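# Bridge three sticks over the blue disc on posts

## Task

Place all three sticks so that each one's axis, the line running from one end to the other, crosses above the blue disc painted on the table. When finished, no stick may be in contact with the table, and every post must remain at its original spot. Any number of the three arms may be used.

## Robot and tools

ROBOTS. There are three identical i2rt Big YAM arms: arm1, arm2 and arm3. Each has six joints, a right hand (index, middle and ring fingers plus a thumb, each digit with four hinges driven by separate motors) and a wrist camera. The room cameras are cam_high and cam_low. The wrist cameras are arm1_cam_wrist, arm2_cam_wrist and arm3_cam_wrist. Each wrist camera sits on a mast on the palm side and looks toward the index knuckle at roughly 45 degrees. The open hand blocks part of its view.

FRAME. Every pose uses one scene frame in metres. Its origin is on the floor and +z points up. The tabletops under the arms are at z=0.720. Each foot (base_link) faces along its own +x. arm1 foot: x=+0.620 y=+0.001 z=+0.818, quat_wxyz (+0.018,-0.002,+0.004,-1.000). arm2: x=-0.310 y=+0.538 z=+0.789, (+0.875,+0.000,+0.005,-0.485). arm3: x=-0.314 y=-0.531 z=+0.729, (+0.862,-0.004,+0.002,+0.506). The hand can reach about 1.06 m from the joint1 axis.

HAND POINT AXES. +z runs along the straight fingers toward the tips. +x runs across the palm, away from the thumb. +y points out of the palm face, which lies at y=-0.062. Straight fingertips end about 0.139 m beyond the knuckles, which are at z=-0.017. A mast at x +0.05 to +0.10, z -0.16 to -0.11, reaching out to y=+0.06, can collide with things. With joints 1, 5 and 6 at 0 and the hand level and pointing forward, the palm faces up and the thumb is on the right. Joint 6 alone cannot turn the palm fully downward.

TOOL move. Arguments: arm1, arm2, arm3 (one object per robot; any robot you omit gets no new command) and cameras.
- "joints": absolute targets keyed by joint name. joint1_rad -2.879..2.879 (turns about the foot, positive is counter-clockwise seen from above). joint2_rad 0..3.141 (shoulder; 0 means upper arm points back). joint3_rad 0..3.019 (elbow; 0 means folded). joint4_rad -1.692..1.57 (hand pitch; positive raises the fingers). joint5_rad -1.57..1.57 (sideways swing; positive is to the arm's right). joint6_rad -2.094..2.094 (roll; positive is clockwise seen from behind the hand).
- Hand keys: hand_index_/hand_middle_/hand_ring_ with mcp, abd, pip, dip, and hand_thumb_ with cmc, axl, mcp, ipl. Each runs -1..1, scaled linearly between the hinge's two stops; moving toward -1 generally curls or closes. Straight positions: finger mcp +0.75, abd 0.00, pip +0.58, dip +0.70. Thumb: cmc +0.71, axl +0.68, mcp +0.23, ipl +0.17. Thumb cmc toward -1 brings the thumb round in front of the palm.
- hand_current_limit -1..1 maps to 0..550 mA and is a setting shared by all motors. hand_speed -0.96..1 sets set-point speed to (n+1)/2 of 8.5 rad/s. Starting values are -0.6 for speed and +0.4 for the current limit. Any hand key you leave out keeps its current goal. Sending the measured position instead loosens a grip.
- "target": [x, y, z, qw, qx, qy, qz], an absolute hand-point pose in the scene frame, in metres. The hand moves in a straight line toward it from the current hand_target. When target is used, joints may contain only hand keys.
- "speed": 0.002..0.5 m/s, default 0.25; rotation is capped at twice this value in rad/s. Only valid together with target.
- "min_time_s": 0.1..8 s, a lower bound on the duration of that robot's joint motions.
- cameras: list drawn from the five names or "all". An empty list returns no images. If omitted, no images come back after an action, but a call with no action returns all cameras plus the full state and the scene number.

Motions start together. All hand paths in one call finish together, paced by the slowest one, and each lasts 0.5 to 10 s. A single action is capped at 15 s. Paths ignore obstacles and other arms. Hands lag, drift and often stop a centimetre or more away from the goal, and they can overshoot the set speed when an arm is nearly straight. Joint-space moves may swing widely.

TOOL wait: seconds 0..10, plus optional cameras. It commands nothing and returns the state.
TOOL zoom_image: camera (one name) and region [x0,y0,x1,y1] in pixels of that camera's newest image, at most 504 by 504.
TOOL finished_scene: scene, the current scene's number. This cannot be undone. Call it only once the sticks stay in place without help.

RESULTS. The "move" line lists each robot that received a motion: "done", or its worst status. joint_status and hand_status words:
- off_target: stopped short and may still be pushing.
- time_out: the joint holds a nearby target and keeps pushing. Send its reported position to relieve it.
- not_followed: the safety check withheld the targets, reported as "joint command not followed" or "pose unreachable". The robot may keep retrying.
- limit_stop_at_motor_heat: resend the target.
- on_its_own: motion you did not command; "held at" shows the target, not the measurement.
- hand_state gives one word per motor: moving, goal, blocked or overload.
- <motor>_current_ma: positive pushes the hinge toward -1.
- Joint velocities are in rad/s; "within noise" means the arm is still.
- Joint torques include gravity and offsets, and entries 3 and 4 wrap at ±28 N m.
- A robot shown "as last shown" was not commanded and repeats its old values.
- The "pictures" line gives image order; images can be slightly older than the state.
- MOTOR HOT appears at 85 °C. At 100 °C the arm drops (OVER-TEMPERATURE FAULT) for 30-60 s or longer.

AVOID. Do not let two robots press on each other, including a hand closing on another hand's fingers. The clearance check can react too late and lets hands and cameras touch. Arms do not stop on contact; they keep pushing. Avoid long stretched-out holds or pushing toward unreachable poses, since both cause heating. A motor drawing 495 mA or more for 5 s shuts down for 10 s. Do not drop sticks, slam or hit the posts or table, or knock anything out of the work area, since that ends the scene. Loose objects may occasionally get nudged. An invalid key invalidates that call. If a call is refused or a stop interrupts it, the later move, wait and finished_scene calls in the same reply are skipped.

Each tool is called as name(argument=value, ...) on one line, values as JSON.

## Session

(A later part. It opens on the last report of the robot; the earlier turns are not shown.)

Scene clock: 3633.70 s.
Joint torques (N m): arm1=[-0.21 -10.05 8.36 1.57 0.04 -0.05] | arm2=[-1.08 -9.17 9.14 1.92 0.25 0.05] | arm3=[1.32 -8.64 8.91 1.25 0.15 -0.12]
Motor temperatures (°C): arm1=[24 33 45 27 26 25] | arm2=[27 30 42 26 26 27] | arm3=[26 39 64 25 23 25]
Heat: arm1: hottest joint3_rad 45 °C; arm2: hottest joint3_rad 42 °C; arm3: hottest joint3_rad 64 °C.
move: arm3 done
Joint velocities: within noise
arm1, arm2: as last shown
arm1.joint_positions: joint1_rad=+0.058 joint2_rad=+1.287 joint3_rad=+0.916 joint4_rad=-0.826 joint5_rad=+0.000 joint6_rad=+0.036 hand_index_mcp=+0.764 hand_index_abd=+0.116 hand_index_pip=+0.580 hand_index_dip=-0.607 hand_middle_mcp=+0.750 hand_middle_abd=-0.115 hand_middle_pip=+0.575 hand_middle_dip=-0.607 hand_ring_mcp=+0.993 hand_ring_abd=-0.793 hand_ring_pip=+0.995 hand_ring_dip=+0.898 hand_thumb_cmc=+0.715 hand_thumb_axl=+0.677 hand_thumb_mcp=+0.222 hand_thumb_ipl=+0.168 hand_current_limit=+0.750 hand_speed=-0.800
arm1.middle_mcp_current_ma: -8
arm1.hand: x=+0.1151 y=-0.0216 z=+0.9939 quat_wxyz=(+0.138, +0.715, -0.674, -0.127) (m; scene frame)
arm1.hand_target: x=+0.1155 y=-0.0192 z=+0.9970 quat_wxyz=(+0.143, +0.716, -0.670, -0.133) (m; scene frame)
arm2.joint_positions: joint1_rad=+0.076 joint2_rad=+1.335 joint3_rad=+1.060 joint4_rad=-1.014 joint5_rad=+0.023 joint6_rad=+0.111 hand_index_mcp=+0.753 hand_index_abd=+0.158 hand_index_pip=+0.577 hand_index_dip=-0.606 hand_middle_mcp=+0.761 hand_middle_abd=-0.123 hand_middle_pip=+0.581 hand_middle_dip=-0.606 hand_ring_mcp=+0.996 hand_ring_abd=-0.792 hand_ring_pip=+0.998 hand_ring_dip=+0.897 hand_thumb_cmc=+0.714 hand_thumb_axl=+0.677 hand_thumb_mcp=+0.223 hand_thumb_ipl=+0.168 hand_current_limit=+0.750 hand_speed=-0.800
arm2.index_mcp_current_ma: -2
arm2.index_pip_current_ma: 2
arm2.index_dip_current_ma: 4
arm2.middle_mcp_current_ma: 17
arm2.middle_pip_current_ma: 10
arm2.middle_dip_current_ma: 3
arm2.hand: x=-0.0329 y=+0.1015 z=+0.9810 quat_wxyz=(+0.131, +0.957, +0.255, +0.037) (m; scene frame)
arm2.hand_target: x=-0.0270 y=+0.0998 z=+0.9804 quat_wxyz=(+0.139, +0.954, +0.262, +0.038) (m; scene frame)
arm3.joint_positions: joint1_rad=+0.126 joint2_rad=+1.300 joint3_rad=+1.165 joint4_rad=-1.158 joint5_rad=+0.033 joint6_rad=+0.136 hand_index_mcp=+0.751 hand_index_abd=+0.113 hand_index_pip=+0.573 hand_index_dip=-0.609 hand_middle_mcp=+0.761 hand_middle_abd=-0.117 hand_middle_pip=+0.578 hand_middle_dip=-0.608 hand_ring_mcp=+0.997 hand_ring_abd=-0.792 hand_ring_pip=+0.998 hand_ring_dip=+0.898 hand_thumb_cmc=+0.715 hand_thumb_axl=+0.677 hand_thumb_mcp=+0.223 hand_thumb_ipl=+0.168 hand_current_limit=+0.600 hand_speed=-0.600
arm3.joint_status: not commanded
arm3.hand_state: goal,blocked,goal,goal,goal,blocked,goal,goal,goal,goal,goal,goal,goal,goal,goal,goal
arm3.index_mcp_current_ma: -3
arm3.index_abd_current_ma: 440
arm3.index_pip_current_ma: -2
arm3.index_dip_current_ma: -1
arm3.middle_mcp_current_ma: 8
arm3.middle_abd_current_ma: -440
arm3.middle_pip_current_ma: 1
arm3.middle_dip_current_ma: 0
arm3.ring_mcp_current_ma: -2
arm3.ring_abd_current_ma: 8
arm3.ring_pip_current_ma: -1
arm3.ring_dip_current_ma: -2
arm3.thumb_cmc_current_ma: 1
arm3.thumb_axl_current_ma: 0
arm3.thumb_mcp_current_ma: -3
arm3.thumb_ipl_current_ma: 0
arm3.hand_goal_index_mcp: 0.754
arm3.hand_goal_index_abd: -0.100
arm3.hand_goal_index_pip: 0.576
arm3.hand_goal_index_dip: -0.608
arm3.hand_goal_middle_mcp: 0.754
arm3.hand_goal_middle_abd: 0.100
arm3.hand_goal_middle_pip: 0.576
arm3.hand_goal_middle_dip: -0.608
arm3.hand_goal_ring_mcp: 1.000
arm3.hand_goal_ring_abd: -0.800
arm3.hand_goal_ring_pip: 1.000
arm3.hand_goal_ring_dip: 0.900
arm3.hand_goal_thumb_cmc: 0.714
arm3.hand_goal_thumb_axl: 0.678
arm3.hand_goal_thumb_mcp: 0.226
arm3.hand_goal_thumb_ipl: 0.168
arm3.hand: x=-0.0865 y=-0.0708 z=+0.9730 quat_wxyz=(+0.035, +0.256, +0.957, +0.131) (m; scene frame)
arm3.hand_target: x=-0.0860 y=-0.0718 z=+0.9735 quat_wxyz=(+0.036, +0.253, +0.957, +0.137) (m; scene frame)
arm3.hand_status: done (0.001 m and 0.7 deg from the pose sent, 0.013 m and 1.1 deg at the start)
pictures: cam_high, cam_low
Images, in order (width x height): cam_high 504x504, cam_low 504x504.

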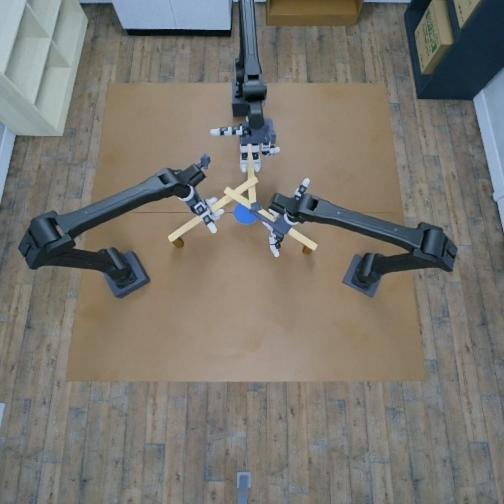

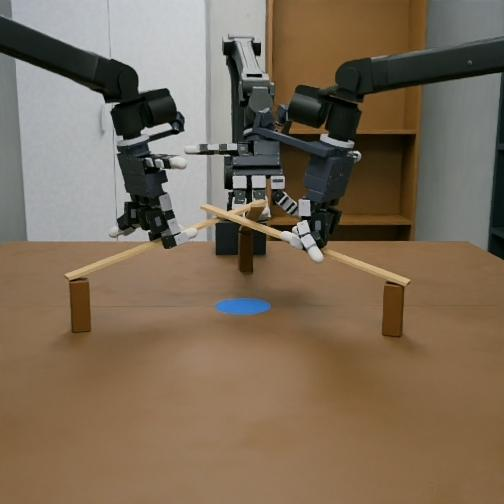

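move(arm1={"target": [0.1069, -0.0190, 0.984, -0.1243, -0.7196, 0.6732, 0.1163], "speed": 0.03}, arm2={"target": [-0.0232, 0.0933, 0.969, 0.1184, 0.9571, 0.2628, 0.0325], "speed": 0.03}, arm3={"target": [-0.0823, -0.0658, 0.963, 0.0308, 0.2544, 0.9596, 0.1161], "speed": 0.03}, cameras=["cam_high", "cam_low"])

zoom_image(camera="cam_low", region=[190, 180, 310, 270])

zoom_image(camera="cam_low", region=[40, 220, 140, 300])

zoom_image(camera="cam_low", region=[340, 230, 440, 330])

zoom_image(camera="cam_high", region=[150, 120, 340, 290])

Scene clock: 3659.40 s.
Joint torques (N m): arm1=[-0.26 -8.7 10.96 0.36 0.06 -0.04] | arm2=[-1.2 -9.23 11.55 0.88 0.06 0.05] | arm3=[0.91 -7.06 11.03 0.4 0.05 -0.12]
Motor temperatures (°C): arm1=[24 33 45 27 26 25] | arm2=[27 30 42 26 26 27] | arm3=[26 39 62 25 23 25]
Heat: arm1: hottest joint3_rad 45 °C; arm2: hottest joint3_rad 42 °C; arm3: hottest joint3_rad 62 °C.
move: arm1 off_target; arm2 off_target; arm3 done
Joint velocities: within noise
arm1.joint_positions: joint1_rad=+0.056 joint2_rad=+1.319 joint3_rad=+0.916 joint4_rad=-0.832 joint5_rad=+0.000 joint6_rad=+0.033 hand_index_mcp=+0.764 hand_index_abd=+0.115 hand_index_pip=+0.580 hand_index_dip=-0.607 hand_middle_mcp=+0.752 hand_middle_abd=-0.115 hand_middle_pip=+0.575 hand_middle_dip=-0.607 hand_ring_mcp=+0.993 hand_ring_abd=-0.793 hand_ring_pip=+0.995 hand_ring_dip=+0.898 hand_thumb_cmc=+0.715 hand_thumb_axl=+0.677 hand_thumb_mcp=+0.222 hand_thumb_ipl=+0.168 hand_current_limit=+0.750 hand_speed=-0.800
arm1.joint_status: not commanded
arm1.hand_state: goal,blocked,goal,goal,goal,blocked,goal,goal,goal,goal,goal,goal,goal,goal,goal,goal
arm1.index_mcp_current_ma: 25
arm1.index_abd_current_ma: 481
arm1.index_pip_current_ma: 8
arm1.index_dip_current_ma: 1
arm1.middle_mcp_current_ma: -4
arm1.middle_abd_current_ma: -481
arm1.middle_pip_current_ma: -1
arm1.middle_dip_current_ma: 2
arm1.ring_mcp_current_ma: -15
arm1.ring_abd_current_ma: 12
arm1.ring_pip_current_ma: -8
arm1.ring_dip_current_ma: -3
arm1.thumb_cmc_current_ma: 1
arm1.thumb_axl_current_ma: -1
arm1.thumb_mcp_current_ma: -10
arm1.thumb_ipl_current_ma: 0
arm1.hand_goal_index_mcp: 0.754
arm1.hand_goal_index_abd: -0.100
arm1.hand_goal_index_pip: 0.576
arm1.hand_goal_index_dip: -0.608
arm1.hand_goal_middle_mcp: 0.754
arm1.hand_goal_middle_abd: 0.100
arm1.hand_goal_middle_pip: 0.576
arm1.hand_goal_middle_dip: -0.608
arm1.hand_goal_ring_mcp: 1.000
arm1.hand_goal_ring_abd: -0.800
arm1.hand_goal_ring_pip: 1.000
arm1.hand_goal_ring_dip: 0.900
arm1.hand_goal_thumb_cmc: 0.714
arm1.hand_goal_thumb_axl: 0.678
arm1.hand_goal_thumb_mcp: 0.226
arm1.hand_goal_thumb_ipl: 0.168
arm1.hand: x=+0.1151 y=-0.0209 z=+0.9775 quat_wxyz=(+0.123, +0.718, -0.676, -0.115) (m; scene frame)
arm1.hand_target: x=+0.1073 y=-0.0187 z=+0.9840 quat_wxyz=(+0.124, +0.719, -0.673, -0.117) (m; scene frame)
arm1.hand_status: off_target (0.011 m and 0.4 deg from the pose sent, 0.013 m and 2.0 deg at the start)
arm2.joint_positions: joint1_rad=+0.076 joint2_rad=+1.379 joint3_rad=+1.060 joint4_rad=-1.014 joint5_rad=+0.023 joint6_rad=+0.110 hand_index_mcp=+0.754 hand_index_abd=+0.158 hand_index_pip=+0.579 hand_index_dip=-0.603 hand_middle_mcp=+0.762 hand_middle_abd=-0.123 hand_middle_pip=+0.583 hand_middle_dip=-0.604 hand_ring_mcp=+0.996 hand_ring_abd=-0.792 hand_ring_pip=+0.998 hand_ring_dip=+0.897 hand_thumb_cmc=+0.714 hand_thumb_axl=+0.677 hand_thumb_mcp=+0.223 hand_thumb_ipl=+0.168 hand_current_limit=+0.750 hand_speed=-0.800
arm2.joint_status: not commanded
arm2.hand_state: goal,blocked,goal,goal,goal,blocked,goal,goal,goal,goal,goal,goal,goal,goal,goal,goal
arm2.index_mcp_current_ma: 0
arm2.index_abd_current_ma: 481
arm2.index_pip_current_ma: 5
arm2.index_dip_current_ma: 10
arm2.middle_mcp_current_ma: 20
arm2.middle_abd_current_ma: -481
arm2.middle_pip_current_ma: 15
arm2.middle_dip_current_ma: 9
arm2.ring_mcp_current_ma: -8
arm2.ring_abd_current_ma: 15
arm2.ring_pip_current_ma: -4
arm2.ring_dip_current_ma: -4
arm2.thumb_cmc_current_ma: 0
arm2.thumb_axl_current_ma: -1
arm2.thumb_mcp_current_ma: -6
arm2.thumb_ipl_current_ma: 0
arm2.hand_goal_index_mcp: 0.754
arm2.hand_goal_index_abd: -0.100
arm2.hand_goal_index_pip: 0.576
arm2.hand_goal_index_dip: -0.608
arm2.hand_goal_middle_mcp: 0.754
arm2.hand_goal_middle_abd: 0.100
arm2.hand_goal_middle_pip: 0.576
arm2.hand_goal_middle_dip: -0.608
arm2.hand_goal_ring_mcp: 1.000
arm2.hand_goal_ring_abd: -0.800
arm2.hand_goal_ring_pip: 1.000
arm2.hand_goal_ring_dip: 0.900
arm2.hand_goal_thumb_cmc: 0.714
arm2.hand_goal_thumb_axl: 0.678
arm2.hand_goal_thumb_mcp: 0.226
arm2.hand_goal_thumb_ipl: 0.168
arm2.hand: x=-0.0316 y=+0.0997 z=+0.9595 quat_wxyz=(+0.111, +0.960, +0.257, +0.029) (m; scene frame)
arm2.hand_target: x=-0.0235 y=+0.0936 z=+0.9691 quat_wxyz=(+0.119, +0.957, +0.262, +0.032) (m; scene frame)
arm2.hand_status: off_target (0.014 m and 1.2 deg from the pose sent, 0.017 m and 1.8 deg at the start)
arm3.joint_positions: joint1_rad=+0.126 joint2_rad=+1.322 joint3_rad=+1.165 joint4_rad=-1.161 joint5_rad=+0.029 joint6_rad=+0.137 hand_index_mcp=+0.752 hand_index_abd=+0.113 hand_index_pip=+0.575 hand_index_dip=-0.608 hand_middle_mcp=+0.762 hand_middle_abd=-0.117 hand_middle_pip=+0.580 hand_middle_dip=-0.606 hand_ring_mcp=+0.997 hand_ring_abd=-0.792 hand_ring_pip=+0.998 hand_ring_dip=+0.898 hand_thumb_cmc=+0.715 hand_thumb_axl=+0.677 hand_thumb_mcp=+0.223 hand_thumb_ipl=+0.168 hand_current_limit=+0.600 hand_speed=-0.600
arm3.joint_status: not commanded
arm3.hand_state: goal,blocked,goal,goal,goal,blocked,goal,goal,goal,goal,goal,goal,goal,goal,goal,goal
arm3.index_mcp_current_ma: -2
arm3.index_abd_current_ma: 440
arm3.index_pip_current_ma: -1
arm3.index_dip_current_ma: 0
arm3.middle_mcp_current_ma: 9
arm3.middle_abd_current_ma: -440
arm3.middle_pip_current_ma: 3
arm3.middle_dip_current_ma: 1
arm3.ring_mcp_current_ma: -2
arm3.ring_abd_current_ma: 8
arm3.ring_pip_current_ma: -1
arm3.ring_dip_current_ma: -2
arm3.thumb_cmc_current_ma: 1
arm3.thumb_axl_current_ma: 0
arm3.thumb_mcp_current_ma: -3
arm3.thumb_ipl_current_ma: 0
arm3.hand_goal_index_mcp: 0.754
arm3.hand_goal_index_abd: -0.100
arm3.hand_goal_index_pip: 0.576
arm3.hand_goal_index_dip: -0.608
arm3.hand_goal_middle_mcp: 0.754
arm3.hand_goal_middle_abd: 0.100
arm3.hand_goal_middle_pip: 0.576
arm3.hand_goal_middle_dip: -0.608
arm3.hand_goal_ring_mcp: 1.000
arm3.hand_goal_ring_abd: -0.800
arm3.hand_goal_ring_pip: 1.000
arm3.hand_goal_ring_dip: 0.900
arm3.hand_goal_thumb_cmc: 0.714
arm3.hand_goal_thumb_axl: 0.678
arm3.hand_goal_thumb_mcp: 0.226
arm3.hand_goal_thumb_ipl: 0.168
arm3.hand: x=-0.0865 y=-0.0690 z=+0.9614 quat_wxyz=(+0.031, +0.257, +0.959, +0.119) (m; scene frame)
arm3.hand_target: x=-0.0823 y=-0.0661 z=+0.9630 quat_wxyz=(+0.031, +0.255, +0.959, +0.116) (m; scene frame)
arm3.hand_status: done (0.005 m and 0.4 deg from the pose sent, 0.012 m and 1.8 deg at the start)
pictures: cam_high, cam_low
Images, in order (width x height): cam_high 504x504, cam_low 504x504.

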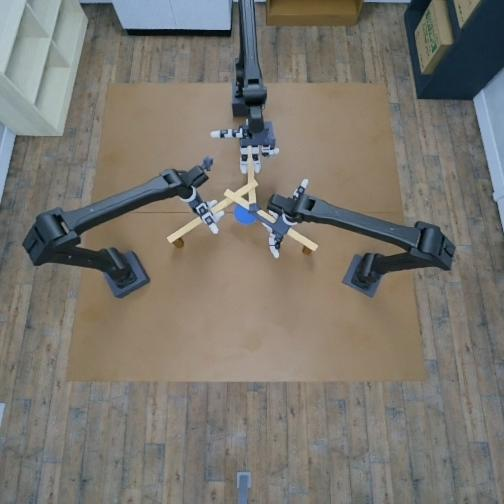

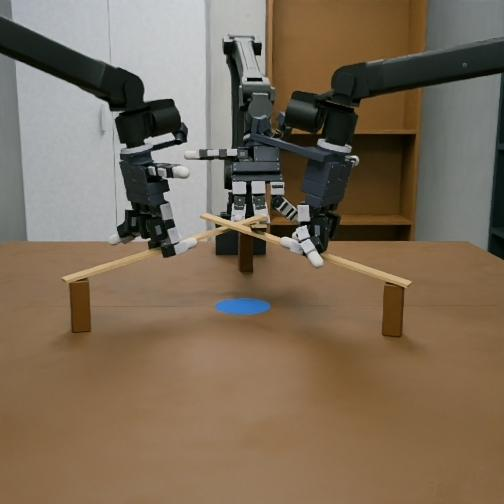

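Scaled by 4.200 from the camera's 504x504 image, which has a finer 720x720 frame.

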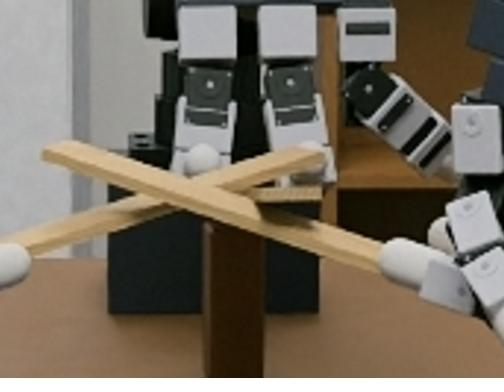

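Scaled by 5.040 from the camera's 504x504 image, which has a finer 720x720 frame.

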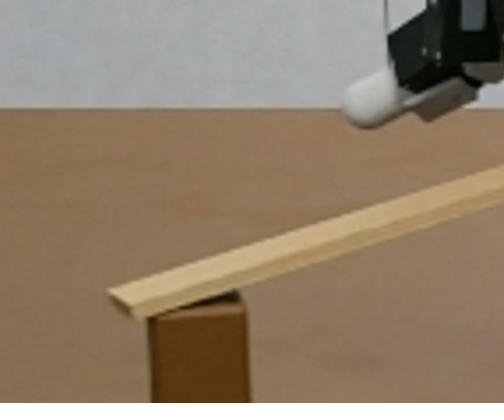

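Scaled by 5.040 from the camera's 504x504 image, which has a finer 720x720 frame.

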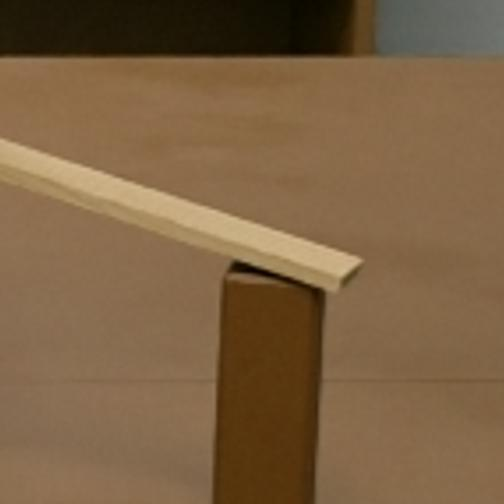

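Scaled by 2.653 from the camera's 504x504 image, which has a finer 720x720 frame.

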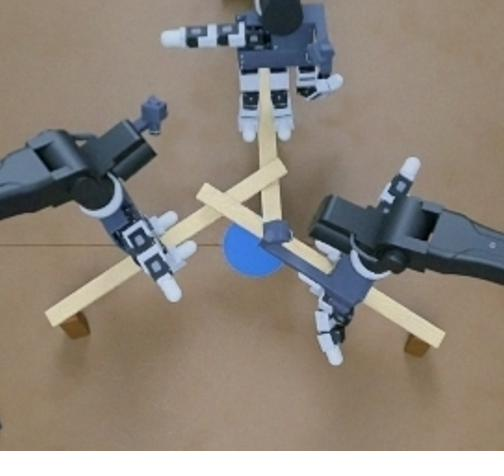

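move(arm1={"target": [0.0890, -0.0195, 0.962, -0.1005, -0.7233, 0.6766, 0.0940], "speed": 0.03}, arm2={"target": [-0.0150, 0.0770, 0.948, 0.0757, 0.9615, 0.2640, 0.0208], "speed": 0.03}, arm3={"target": [-0.0780, -0.0570, 0.943, 0.0214, 0.2554, 0.9633, 0.0809], "speed": 0.03}, cameras=["cam_high", "cam_low"])

zoom_image(camera="cam_low", region=[190, 190, 310, 280])

zoom_image(camera="cam_low", region=[40, 220, 140, 300])

zoom_image(camera="cam_low", region=[340, 230, 440, 330])

zoom_image(camera="cam_high", region=[150, 120, 340, 290])

Scene clock: 3699.53 s.
Joint torques (N m): arm1=[-0.38 -8.7 12.98 0.42 0.09 -0.02] | arm2=[-2.14 -9.29 13.68 0.68 -0.04 0.05] | arm3=[0.44 -7 13.08 0.16 0 -0.09]
Motor temperatures (°C): arm1=[24 32 49 27 26 25] | arm2=[27 30 44 26 26 27] | arm3=[26 39 63 25 23 25]
Heat: arm1: hottest joint3_rad 49 °C; arm2: hottest joint3_rad 44 °C; arm3: hottest joint3_rad 63 °C.
move: arm1 off_target; arm2 off_target; arm3 off_target
Joint velocities: within noise
arm1.joint_positions: joint1_rad=+0.055 joint2_rad=+1.400 joint3_rad=+0.942 joint4_rad=-0.871 joint5_rad=-0.004 joint6_rad=+0.018 hand_index_mcp=+0.767 hand_index_abd=+0.115 hand_index_pip=+0.580 hand_index_dip=-0.607 hand_middle_mcp=+0.758 hand_middle_abd=-0.115 hand_middle_pip=+0.574 hand_middle_dip=-0.609 hand_ring_mcp=+0.993 hand_ring_abd=-0.793 hand_ring_pip=+0.995 hand_ring_dip=+0.898 hand_thumb_cmc=+0.715 hand_thumb_axl=+0.677 hand_thumb_mcp=+0.222 hand_thumb_ipl=+0.168 hand_current_limit=+0.750 hand_speed=-0.800
arm1.joint_status: not commanded
arm1.hand_state: goal,blocked,goal,goal,goal,blocked,goal,goal,goal,goal,goal,goal,goal,goal,goal,goal
arm1.index_mcp_current_ma: 34
arm1.index_abd_current_ma: 481
arm1.index_pip_current_ma: 7
arm1.index_dip_current_ma: 1
arm1.middle_mcp_current_ma: 7
arm1.middle_abd_current_ma: -481
arm1.middle_pip_current_ma: -2
arm1.middle_dip_current_ma: -1
arm1.ring_mcp_current_ma: -15
arm1.ring_abd_current_ma: 12
arm1.ring_pip_current_ma: -8
arm1.ring_dip_current_ma: -3
arm1.thumb_cmc_current_ma: 1
arm1.thumb_axl_current_ma: -1
arm1.thumb_mcp_current_ma: -10
arm1.thumb_ipl_current_ma: 0
arm1.hand_goal_index_mcp: 0.754
arm1.hand_goal_index_abd: -0.100
arm1.hand_goal_index_pip: 0.576
arm1.hand_goal_index_dip: -0.608
arm1.hand_goal_middle_mcp: 0.754
arm1.hand_goal_middle_abd: 0.100
arm1.hand_goal_middle_pip: 0.576
arm1.hand_goal_middle_dip: -0.608
arm1.hand_goal_ring_mcp: 1.000
arm1.hand_goal_ring_abd: -0.800
arm1.hand_goal_ring_pip: 1.000
arm1.hand_goal_ring_dip: 0.900
arm1.hand_goal_thumb_cmc: 0.714
arm1.hand_goal_thumb_axl: 0.678
arm1.hand_goal_thumb_mcp: 0.226
arm1.hand_goal_thumb_ipl: 0.168
arm1.hand: x=+0.1122 y=-0.0224 z=+0.9455 quat_wxyz=(+0.090, +0.728, -0.675, -0.083) (m; scene frame)
arm1.hand_target: x=+0.0902 y=-0.0206 z=+0.9627 quat_wxyz=(+0.100, +0.727, -0.672, -0.095) (m; scene frame)
arm1.hand_status: off_target (0.029 m and 1.8 deg from the pose sent, 0.030 m and 3.6 deg at the start)
arm2.joint_positions: joint1_rad=+0.076 joint2_rad=+1.467 joint3_rad=+1.114 joint4_rad=-1.083 joint5_rad=+0.015 joint6_rad=+0.100 hand_index_mcp=+0.754 hand_index_abd=+0.158 hand_index_pip=+0.576 hand_index_dip=-0.611 hand_middle_mcp=+0.763 hand_middle_abd=-0.122 hand_middle_pip=+0.581 hand_middle_dip=-0.613 hand_ring_mcp=+0.996 hand_ring_abd=-0.792 hand_ring_pip=+0.998 hand_ring_dip=+0.897 hand_thumb_cmc=+0.714 hand_thumb_axl=+0.677 hand_thumb_mcp=+0.223 hand_thumb_ipl=+0.168 hand_current_limit=+0.750 hand_speed=-0.800
arm2.joint_status: not commanded
arm2.hand_state: goal,blocked,goal,goal,goal,blocked,goal,goal,goal,goal,goal,goal,goal,goal,goal,goal
arm2.index_mcp_current_ma: 0
arm2.index_abd_current_ma: 481
arm2.index_pip_current_ma: 0
arm2.index_dip_current_ma: -6
arm2.middle_mcp_current_ma: 21
arm2.middle_abd_current_ma: -481
arm2.middle_pip_current_ma: 10
arm2.middle_dip_current_ma: -9
arm2.ring_mcp_current_ma: -8
arm2.ring_abd_current_ma: 15
arm2.ring_pip_current_ma: -4
arm2.ring_dip_current_ma: -4
arm2.thumb_cmc_current_ma: 0
arm2.thumb_axl_current_ma: -1
arm2.thumb_mcp_current_ma: -6
arm2.thumb_ipl_current_ma: 0
arm2.hand_goal_index_mcp: 0.754
arm2.hand_goal_index_abd: -0.100
arm2.hand_goal_index_pip: 0.576
arm2.hand_goal_index_dip: -0.608
arm2.hand_goal_middle_mcp: 0.754
arm2.hand_goal_middle_abd: 0.100
arm2.hand_goal_middle_pip: 0.576
arm2.hand_goal_middle_dip: -0.608
arm2.hand_goal_ring_mcp: 1.000
arm2.hand_goal_ring_abd: -0.800
arm2.hand_goal_ring_pip: 1.000
arm2.hand_goal_ring_dip: 0.900
arm2.hand_goal_thumb_cmc: 0.714
arm2.hand_goal_thumb_axl: 0.678
arm2.hand_goal_thumb_mcp: 0.226
arm2.hand_goal_thumb_ipl: 0.168
arm2.hand: x=-0.0263 y=+0.0958 z=+0.9331 quat_wxyz=(+0.062, +0.963, +0.263, +0.013) (m; scene frame)
arm2.hand_target: x=-0.0157 y=+0.0780 z=+0.9485 quat_wxyz=(+0.076, +0.961, +0.264, +0.020) (m; scene frame)
arm2.hand_status: off_target (0.026 m and 1.7 deg from the pose sent, 0.030 m and 4.3 deg at the start)
arm3.joint_positions: joint1_rad=+0.126 joint2_rad=+1.380 joint3_rad=+1.176 joint4_rad=-1.206 joint5_rad=+0.021 joint6_rad=+0.134 hand_index_mcp=+0.748 hand_index_abd=+0.113 hand_index_pip=+0.572 hand_index_dip=-0.609 hand_middle_mcp=+0.757 hand_middle_abd=-0.115 hand_middle_pip=+0.577 hand_middle_dip=-0.608 hand_ring_mcp=+0.997 hand_ring_abd=-0.792 hand_ring_pip=+0.998 hand_ring_dip=+0.898 hand_thumb_cmc=+0.715 hand_thumb_axl=+0.677 hand_thumb_mcp=+0.223 hand_thumb_ipl=+0.168 hand_current_limit=+0.600 hand_speed=-0.600
arm3.joint_status: not commanded
arm3.hand_state: goal,blocked,goal,goal,goal,blocked,goal,goal,goal,goal,goal,goal,goal,goal,goal,goal
arm3.index_mcp_current_ma: -7
arm3.index_abd_current_ma: 440
arm3.index_pip_current_ma: -3
arm3.index_dip_current_ma: -1
arm3.middle_mcp_current_ma: 2
arm3.middle_abd_current_ma: -440
arm3.middle_pip_current_ma: 0
arm3.middle_dip_current_ma: 0
arm3.ring_mcp_current_ma: -2
arm3.ring_abd_current_ma: 8
arm3.ring_pip_current_ma: -1
arm3.ring_dip_current_ma: -2
arm3.thumb_cmc_current_ma: 1
arm3.thumb_axl_current_ma: 0
arm3.thumb_mcp_current_ma: -3
arm3.thumb_ipl_current_ma: 0
arm3.hand_goal_index_mcp: 0.754
arm3.hand_goal_index_abd: -0.100
arm3.hand_goal_index_pip: 0.576
arm3.hand_goal_index_dip: -0.608
arm3.hand_goal_middle_mcp: 0.754
arm3.hand_goal_middle_abd: 0.100
arm3.hand_goal_middle_pip: 0.576
arm3.hand_goal_middle_dip: -0.608
arm3.hand_goal_ring_mcp: 1.000
arm3.hand_goal_ring_abd: -0.800
arm3.hand_goal_ring_pip: 1.000
arm3.hand_goal_ring_dip: 0.900
arm3.hand_goal_thumb_cmc: 0.714
arm3.hand_goal_thumb_axl: 0.678
arm3.hand_goal_thumb_mcp: 0.226
arm3.hand_goal_thumb_ipl: 0.168
arm3.hand: x=-0.0884 y=-0.0699 z=+0.9329 quat_wxyz=(+0.022, +0.256, +0.964, +0.075) (m; scene frame)
arm3.hand_target: x=-0.0783 y=-0.0577 z=+0.9430 quat_wxyz=(+0.022, +0.255, +0.963, +0.081) (m; scene frame)
arm3.hand_status: off_target (0.019 m and 0.7 deg from the pose sent, 0.023 m and 4.5 deg at the start)
pictures: cam_high, cam_low
Images, in order (width x height): cam_high 504x504, cam_low 504x504.

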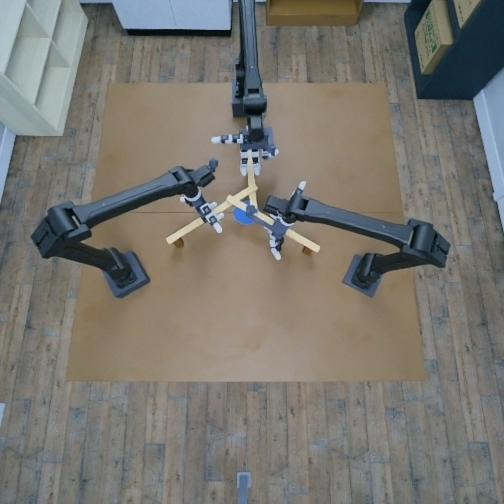

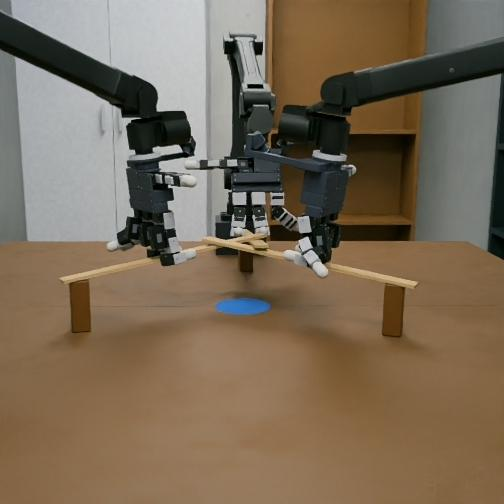

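Scaled by 4.200 from the camera's 504x504 image, which has a finer 720x720 frame.

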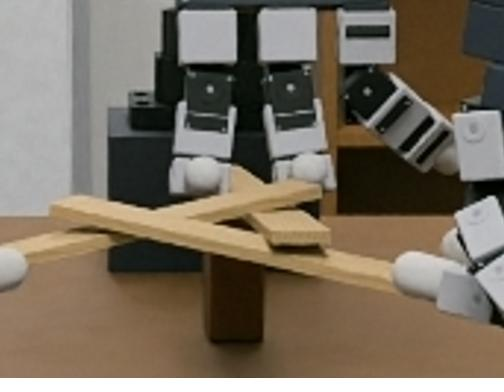

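Scaled by 5.040 from the camera's 504x504 image, which has a finer 720x720 frame.

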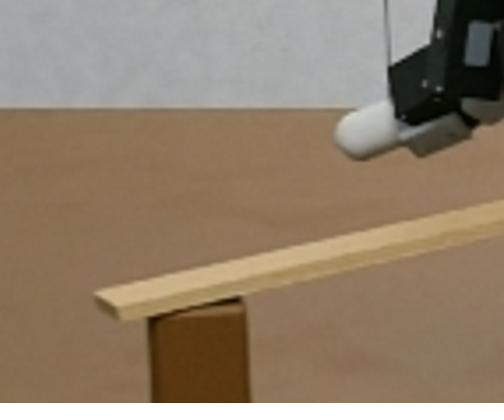

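Scaled by 5.040 from the camera's 504x504 image, which has a finer 720x720 frame.

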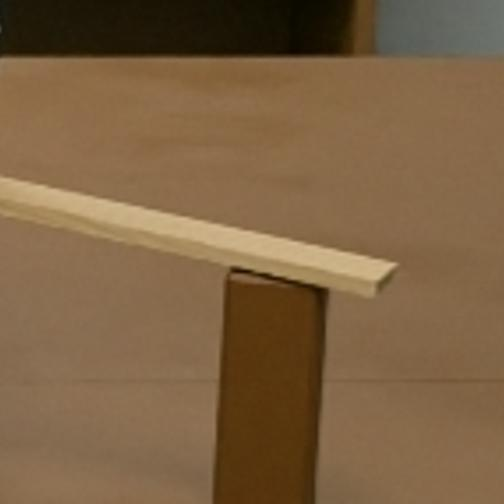

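Scaled by 2.653 from the camera's 504x504 image, which has a finer 720x720 frame.

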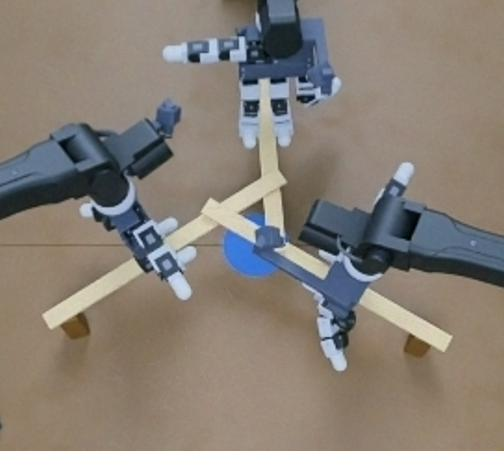

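zoom_image(camera="cam_high", region=[220, 180, 270, 230])

zoom_image(camera="cam_low", region=[225, 220, 285, 260])

move(cameras=["arm1_cam_wrist", "arm2_cam_wrist", "arm3_cam_wrist"])

Scaled by 10.080 from the camera's 504x504 image, which has a finer 720x720 frame.

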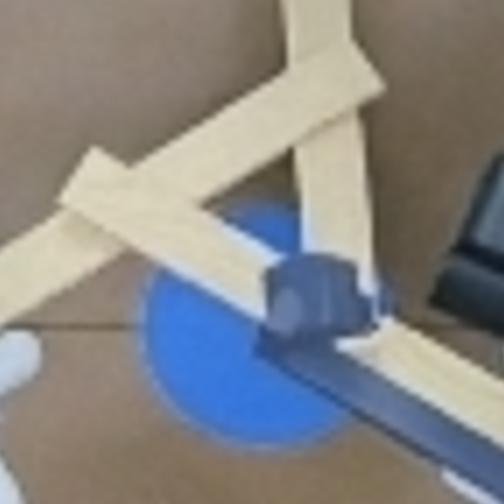

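Scaled by 8.400 from the camera's 504x504 image, which has a finer 720x720 frame.

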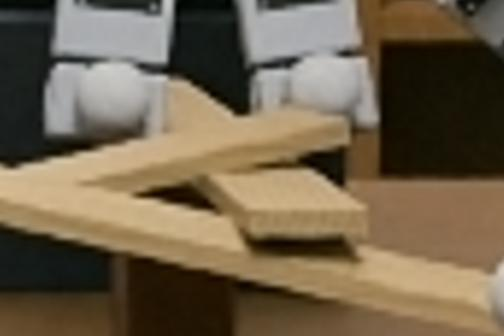

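Scene clock: 3718.20 s.
Joint torques (N m): arm1=[-0.38 -8.64 13 0.38 0.1 -0.03] | arm2=[-2.2 -9.17 13.72 0.65 -0.04 0.05] | arm3=[0.79 -7.12 13.08 0.16 -0.01 -0.12]
Motor temperatures (°C): arm1=[24 32 56 27 26 25] | arm2=[27 30 44 26 26 27] | arm3=[26 39 66 25 23 25]
Heat: arm1: hottest joint3_rad 56 °C; arm2: hottest joint3_rad 44 °C; arm3: hottest joint3_rad 66 °C.
Joint velocities: within noise
arm1.joint_positions: joint1_rad=+0.055 joint2_rad=+1.400 joint3_rad=+0.942 joint4_rad=-0.871 joint5_rad=-0.004 joint6_rad=+0.018 hand_index_mcp=+0.767 hand_index_abd=+0.115 hand_index_pip=+0.580 hand_index_dip=-0.607 hand_middle_mcp=+0.758 hand_middle_abd=-0.115 hand_middle_pip=+0.574 hand_middle_dip=-0.609 hand_ring_mcp=+0.993 hand_ring_abd=-0.793 hand_ring_pip=+0.995 hand_ring_dip=+0.898 hand_thumb_cmc=+0.715 hand_thumb_axl=+0.677 hand_thumb_mcp=+0.222 hand_thumb_ipl=+0.168 hand_current_limit=+0.750 hand_speed=-0.800
arm1.joint_status: not commanded
arm1.hand_state: goal,blocked,goal,goal,goal,blocked,goal,goal,goal,goal,goal,goal,goal,goal,goal,goal
arm1.index_mcp_current_ma: 34
arm1.index_abd_current_ma: 481
arm1.index_pip_current_ma: 7
arm1.index_dip_current_ma: 1
arm1.middle_mcp_current_ma: 7
arm1.middle_abd_current_ma: -481
arm1.middle_pip_current_ma: -2
arm1.middle_dip_current_ma: -1
arm1.ring_mcp_current_ma: -15
arm1.ring_abd_current_ma: 12
arm1.ring_pip_current_ma: -8
arm1.ring_dip_current_ma: -3
arm1.thumb_cmc_current_ma: 1
arm1.thumb_axl_current_ma: -1
arm1.thumb_mcp_current_ma: -10
arm1.thumb_ipl_current_ma: 0
arm1.hand_goal_index_mcp: 0.754
arm1.hand_goal_index_abd: -0.100
arm1.hand_goal_index_pip: 0.576
arm1.hand_goal_index_dip: -0.608
arm1.hand_goal_middle_mcp: 0.754
arm1.hand_goal_middle_abd: 0.100
arm1.hand_goal_middle_pip: 0.576
arm1.hand_goal_middle_dip: -0.608
arm1.hand_goal_ring_mcp: 1.000
arm1.hand_goal_ring_abd: -0.800
arm1.hand_goal_ring_pip: 1.000
arm1.hand_goal_ring_dip: 0.900
arm1.hand_goal_thumb_cmc: 0.714
arm1.hand_goal_thumb_axl: 0.678
arm1.hand_goal_thumb_mcp: 0.226
arm1.hand_goal_thumb_ipl: 0.168
arm1.hand: x=+0.1122 y=-0.0224 z=+0.9455 quat_wxyz=(+0.090, +0.728, -0.675, -0.083) (m; scene frame)
arm1.hand_target: x=+0.0902 y=-0.0206 z=+0.9627 quat_wxyz=(+0.100, +0.727, -0.672, -0.095) (m; scene frame)
arm1.hand_status: off_target (0.029 m and 1.8 deg from the pose sent, 0.030 m and 3.6 deg at the start)
arm2.joint_positions: joint1_rad=+0.076 joint2_rad=+1.467 joint3_rad=+1.114 joint4_rad=-1.083 joint5_rad=+0.015 joint6_rad=+0.100 hand_index_mcp=+0.754 hand_index_abd=+0.158 hand_index_pip=+0.576 hand_index_dip=-0.611 hand_middle_mcp=+0.763 hand_middle_abd=-0.122 hand_middle_pip=+0.581 hand_middle_dip=-0.613 hand_ring_mcp=+0.996 hand_ring_abd=-0.792 hand_ring_pip=+0.998 hand_ring_dip=+0.897 hand_thumb_cmc=+0.714 hand_thumb_axl=+0.677 hand_thumb_mcp=+0.223 hand_thumb_ipl=+0.168 hand_current_limit=+0.750 hand_speed=-0.800
arm2.joint_status: not commanded
arm2.hand_state: goal,blocked,goal,goal,goal,blocked,goal,goal,goal,goal,goal,goal,goal,goal,goal,goal
arm2.index_mcp_current_ma: 0
arm2.index_abd_current_ma: 481
arm2.index_pip_current_ma: 0
arm2.index_dip_current_ma: -6
arm2.middle_mcp_current_ma: 21
arm2.middle_abd_current_ma: -481
arm2.middle_pip_current_ma: 10
arm2.middle_dip_current_ma: -9
arm2.ring_mcp_current_ma: -8
arm2.ring_abd_current_ma: 15
arm2.ring_pip_current_ma: -4
arm2.ring_dip_current_ma: -4
arm2.thumb_cmc_current_ma: 0
arm2.thumb_axl_current_ma: -1
arm2.thumb_mcp_current_ma: -6
arm2.thumb_ipl_current_ma: 0
arm2.hand_goal_index_mcp: 0.754
arm2.hand_goal_index_abd: -0.100
arm2.hand_goal_index_pip: 0.576
arm2.hand_goal_index_dip: -0.608
arm2.hand_goal_middle_mcp: 0.754
arm2.hand_goal_middle_abd: 0.100
arm2.hand_goal_middle_pip: 0.576
arm2.hand_goal_middle_dip: -0.608
arm2.hand_goal_ring_mcp: 1.000
arm2.hand_goal_ring_abd: -0.800
arm2.hand_goal_ring_pip: 1.000
arm2.hand_goal_ring_dip: 0.900
arm2.hand_goal_thumb_cmc: 0.714
arm2.hand_goal_thumb_axl: 0.678
arm2.hand_goal_thumb_mcp: 0.226
arm2.hand_goal_thumb_ipl: 0.168
arm2.hand: x=-0.0263 y=+0.0958 z=+0.9331 quat_wxyz=(+0.062, +0.963, +0.263, +0.013) (m; scene frame)
arm2.hand_target: x=-0.0157 y=+0.0781 z=+0.9485 quat_wxyz=(+0.076, +0.961, +0.264, +0.020) (m; scene frame)
arm2.hand_status: off_target (0.026 m and 1.7 deg from the pose sent, 0.030 m and 4.3 deg at the start)
arm3.joint_positions: joint1_rad=+0.126 joint2_rad=+1.380 joint3_rad=+1.176 joint4_rad=-1.206 joint5_rad=+0.021 joint6_rad=+0.134 hand_index_mcp=+0.748 hand_index_abd=+0.113 hand_index_pip=+0.572 hand_index_dip=-0.609 hand_middle_mcp=+0.757 hand_middle_abd=-0.115 hand_middle_pip=+0.577 hand_middle_dip=-0.608 hand_ring_mcp=+0.997 hand_ring_abd=-0.792 hand_ring_pip=+0.998 hand_ring_dip=+0.898 hand_thumb_cmc=+0.715 hand_thumb_axl=+0.677 hand_thumb_mcp=+0.223 hand_thumb_ipl=+0.168 hand_current_limit=+0.600 hand_speed=-0.600
arm3.joint_status: not commanded
arm3.hand_state: goal,blocked,goal,goal,goal,blocked,goal,goal,goal,goal,goal,goal,goal,goal,goal,goal
arm3.index_mcp_current_ma: -7
arm3.index_abd_current_ma: 440
arm3.index_pip_current_ma: -3
arm3.index_dip_current_ma: -1
arm3.middle_mcp_current_ma: 2
arm3.middle_abd_current_ma: -440
arm3.middle_pip_current_ma: 0
arm3.middle_dip_current_ma: 0
arm3.ring_mcp_current_ma: -2
arm3.ring_abd_current_ma: 8
arm3.ring_pip_current_ma: -1
arm3.ring_dip_current_ma: -2
arm3.thumb_cmc_current_ma: 1
arm3.thumb_axl_current_ma: 0
arm3.thumb_mcp_current_ma: -3
arm3.thumb_ipl_current_ma: 0
arm3.hand_goal_index_mcp: 0.754
arm3.hand_goal_index_abd: -0.100
arm3.hand_goal_index_pip: 0.576
arm3.hand_goal_index_dip: -0.608
arm3.hand_goal_middle_mcp: 0.754
arm3.hand_goal_middle_abd: 0.100
arm3.hand_goal_middle_pip: 0.576
arm3.hand_goal_middle_dip: -0.608
arm3.hand_goal_ring_mcp: 1.000
arm3.hand_goal_ring_abd: -0.800
arm3.hand_goal_ring_pip: 1.000
arm3.hand_goal_ring_dip: 0.900
arm3.hand_goal_thumb_cmc: 0.714
arm3.hand_goal_thumb_axl: 0.678
arm3.hand_goal_thumb_mcp: 0.226
arm3.hand_goal_thumb_ipl: 0.168
arm3.hand: x=-0.0884 y=-0.0699 z=+0.9329 quat_wxyz=(+0.022, +0.256, +0.964, +0.075) (m; scene frame)
arm3.hand_target: x=-0.0783 y=-0.0577 z=+0.9430 quat_wxyz=(+0.022, +0.255, +0.963, +0.081) (m; scene frame)
arm3.hand_status: off_target (0.019 m and 0.7 deg from the pose sent, 0.023 m and 4.5 deg at the start)
pictures: arm1_cam_wrist, arm2_cam_wrist, arm3_cam_wrist
Images, in order (width x height): arm1_cam_wrist 672x504, arm2_cam_wrist 672x504, arm3_cam_wrist 672x504.

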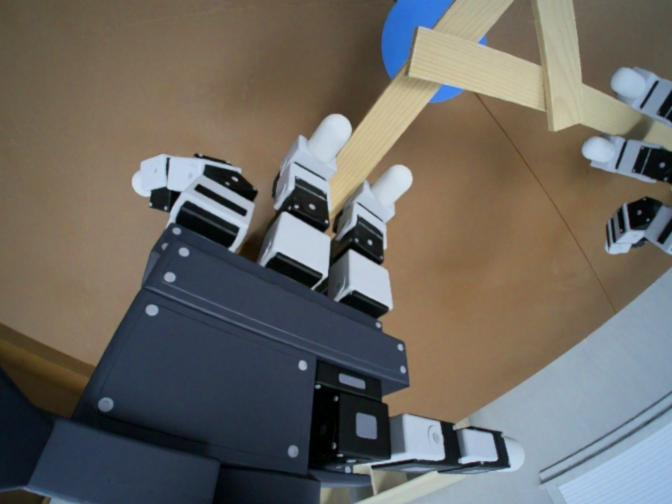

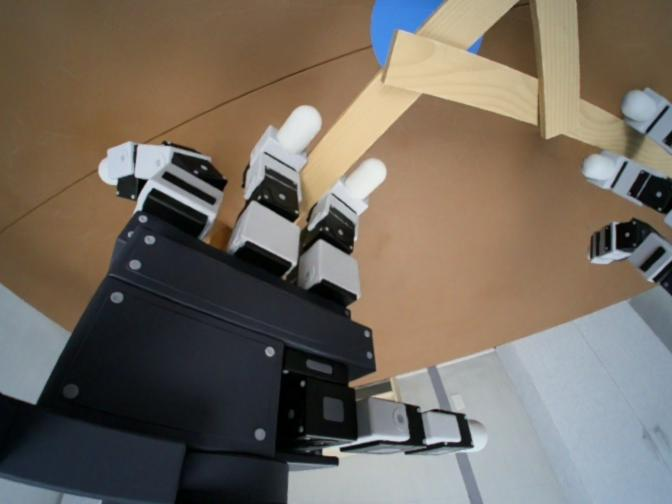

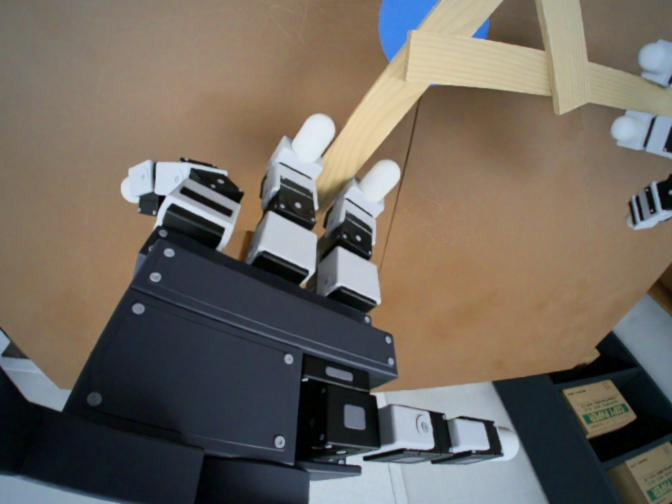

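move(arm1={"joints": {"hand_index_abd": 0.2, "hand_middle_abd": -0.2, "hand_speed": -0.9}}, cameras=["arm1_cam_wrist", "cam_high", "cam_low"])

zoom_image(camera="cam_low", region=[225, 200, 285, 260])

zoom_image(camera="cam_high", region=[150, 120, 340, 290])

Scene clock: 3743.13 s.
Joint torques (N m): arm1=[-0.26 -9.29 12.67 0.39 0.1 -0.03] | arm2=[-2.14 -9.41 13.39 0.66 -0.02 0.06] | arm3=[0.03 -7.24 12.89 0.03 0.02 -0.14]
Motor temperatures (°C): arm1=[24 32 60 27 26 25] | arm2=[27 30 44 26 26 27] | arm3=[26 38 67 25 23 25]
Heat: arm1: hottest joint3_rad 60 °C; arm2: hottest joint3_rad 44 °C; arm3: hottest joint3_rad 67 °C.
move: arm1 done
Joint velocities: within noise
arm1.joint_positions: joint1_rad=+0.053 joint2_rad=+1.408 joint3_rad=+0.946 joint4_rad=-0.871 joint5_rad=-0.004 joint6_rad=+0.030 hand_index_mcp=+0.759 hand_index_abd=+0.195 hand_index_pip=+0.580 hand_index_dip=-0.607 hand_middle_mcp=+0.759 hand_middle_abd=-0.195 hand_middle_pip=+0.575 hand_middle_dip=-0.609 hand_ring_mcp=+0.993 hand_ring_abd=-0.793 hand_ring_pip=+0.995 hand_ring_dip=+0.898 hand_thumb_cmc=+0.715 hand_thumb_axl=+0.677 hand_thumb_mcp=+0.222 hand_thumb_ipl=+0.168 hand_current_limit=+0.750 hand_speed=-0.900
arm1.joint_status: all done
arm1.hand_state: goal,goal,goal,goal,goal,goal,goal,goal,goal,goal,goal,goal,goal,goal,goal,goal
arm1.index_mcp_current_ma: 11
arm1.index_abd_current_ma: -7
arm1.index_pip_current_ma: 7
arm1.index_dip_current_ma: 1
arm1.middle_mcp_current_ma: 9
arm1.middle_abd_current_ma: 8
arm1.middle_pip_current_ma: -1
arm1.middle_dip_current_ma: -1
arm1.ring_mcp_current_ma: -15
arm1.ring_abd_current_ma: 12
arm1.ring_pip_current_ma: -8
arm1.ring_dip_current_ma: -3
arm1.thumb_cmc_current_ma: 1
arm1.thumb_axl_current_ma: -1
arm1.thumb_mcp_current_ma: -10
arm1.thumb_ipl_current_ma: 0
arm1.hand_goal_index_mcp: 0.754
arm1.hand_goal_index_abd: 0.200
arm1.hand_goal_index_pip: 0.576
arm1.hand_goal_index_dip: -0.608
arm1.hand_goal_middle_mcp: 0.754
arm1.hand_goal_middle_abd: -0.200
arm1.hand_goal_middle_pip: 0.576
arm1.hand_goal_middle_dip: -0.608
arm1.hand_goal_ring_mcp: 1.000
arm1.hand_goal_ring_abd: -0.800
arm1.hand_goal_ring_pip: 1.000
arm1.hand_goal_ring_dip: 0.900
arm1.hand_goal_thumb_cmc: 0.714
arm1.hand_goal_thumb_axl: 0.678
arm1.hand_goal_thumb_mcp: 0.226
arm1.hand_goal_thumb_ipl: 0.168
arm1.hand: x=+0.1109 y=-0.0205 z=+0.9436 quat_wxyz=(+0.089, +0.723, -0.680, -0.082) (m; scene frame)
arm1.hand_target: x=+0.0905 y=-0.0194 z=+0.9625 quat_wxyz=(+0.101, +0.723, -0.677, -0.094) (m; scene frame)
arm1.hand_status: not commanded
arm2, arm3: as last shown
arm2.joint_positions: joint1_rad=+0.076 joint2_rad=+1.470 joint3_rad=+1.118 joint4_rad=-1.083 joint5_rad=+0.015 joint6_rad=+0.097 hand_index_mcp=+0.754 hand_index_abd=+0.158 hand_index_pip=+0.575 hand_index_dip=-0.611 hand_middle_mcp=+0.763 hand_middle_abd=-0.122 hand_middle_pip=+0.579 hand_middle_dip=-0.613 hand_ring_mcp=+0.996 hand_ring_abd=-0.792 hand_ring_pip=+0.998 hand_ring_dip=+0.897 hand_thumb_cmc=+0.714 hand_thumb_axl=+0.677 hand_thumb_mcp=+0.223 hand_thumb_ipl=+0.168 hand_current_limit=+0.750 hand_speed=-0.800
arm2.index_pip_current_ma: -1
arm2.middle_pip_current_ma: 6
arm2.hand: x=-0.0251 y=+0.0947 z=+0.9334 quat_wxyz=(+0.063, +0.962, +0.265, +0.013) (m; scene frame)
arm2.hand_target: x=-0.0156 y=+0.0780 z=+0.9486 quat_wxyz=(+0.076, +0.961, +0.265, +0.020) (m; scene frame)
arm3.joint_positions: joint1_rad=+0.125 joint2_rad=+1.381 joint3_rad=+1.177 joint4_rad=-1.206 joint5_rad=+0.021 joint6_rad=+0.134 hand_index_mcp=+0.748 hand_index_abd=+0.113 hand_index_pip=+0.572 hand_index_dip=-0.609 hand_middle_mcp=+0.756 hand_middle_abd=-0.114 hand_middle_pip=+0.577 hand_middle_dip=-0.608 hand_ring_mcp=+0.997 hand_ring_abd=-0.792 hand_ring_pip=+0.998 hand_ring_dip=+0.898 hand_thumb_cmc=+0.715 hand_thumb_axl=+0.677 hand_thumb_mcp=+0.223 hand_thumb_ipl=+0.168 hand_current_limit=+0.600 hand_speed=-0.600
arm3.middle_mcp_current_ma: 1
arm3.hand: x=-0.0880 y=-0.0695 z=+0.9331 quat_wxyz=(+0.022, +0.256, +0.964, +0.075) (m; scene frame)
arm3.hand_target: x=-0.0782 y=-0.0578 z=+0.9432 quat_wxyz=(+0.022, +0.255, +0.963, +0.081) (m; scene frame)
pictures: arm1_cam_wrist, cam_high, cam_low
Images, in order (width x height): arm1_cam_wrist 672x504, cam_high 504x504, cam_low 504x504.

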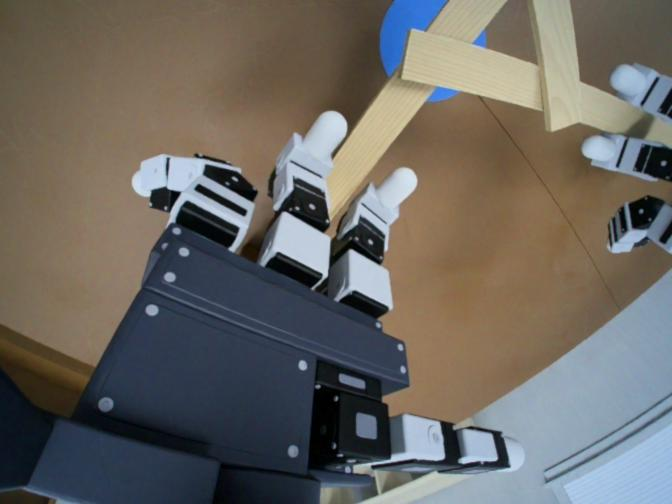

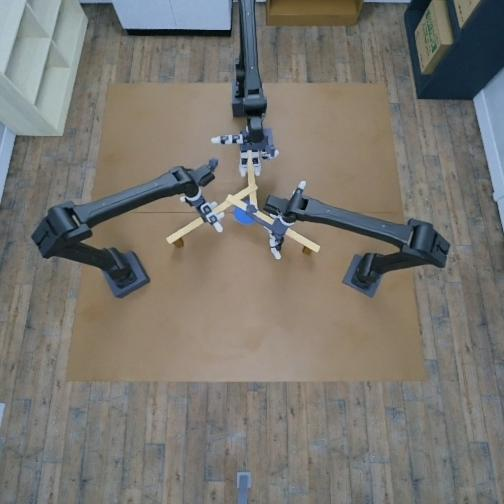

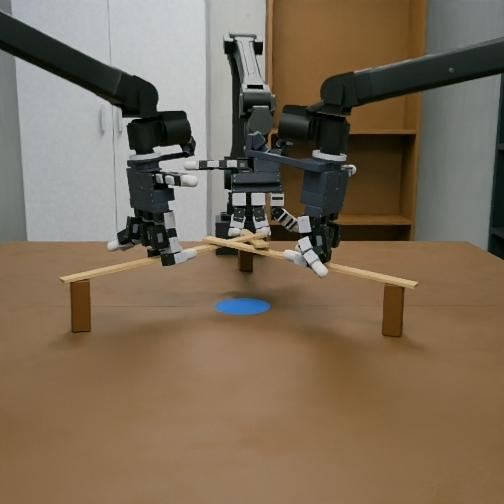

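Scaled by 8.400 from the camera's 504x504 image, which has a finer 720x720 frame.

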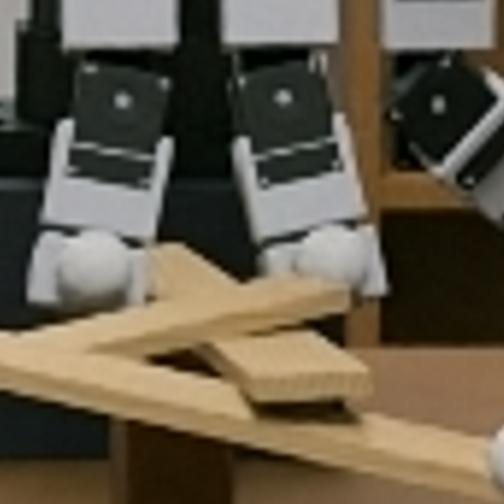

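Scaled by 2.653 from the camera's 504x504 image, which has a finer 720x720 frame.

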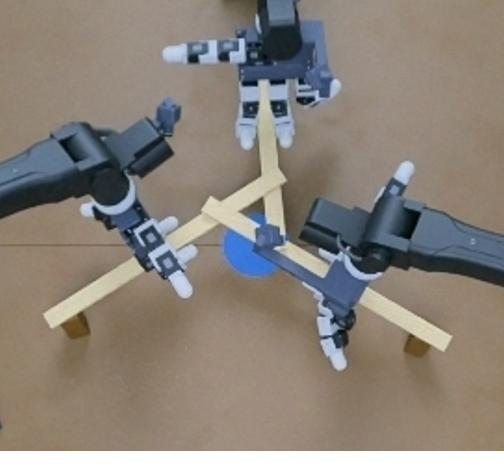

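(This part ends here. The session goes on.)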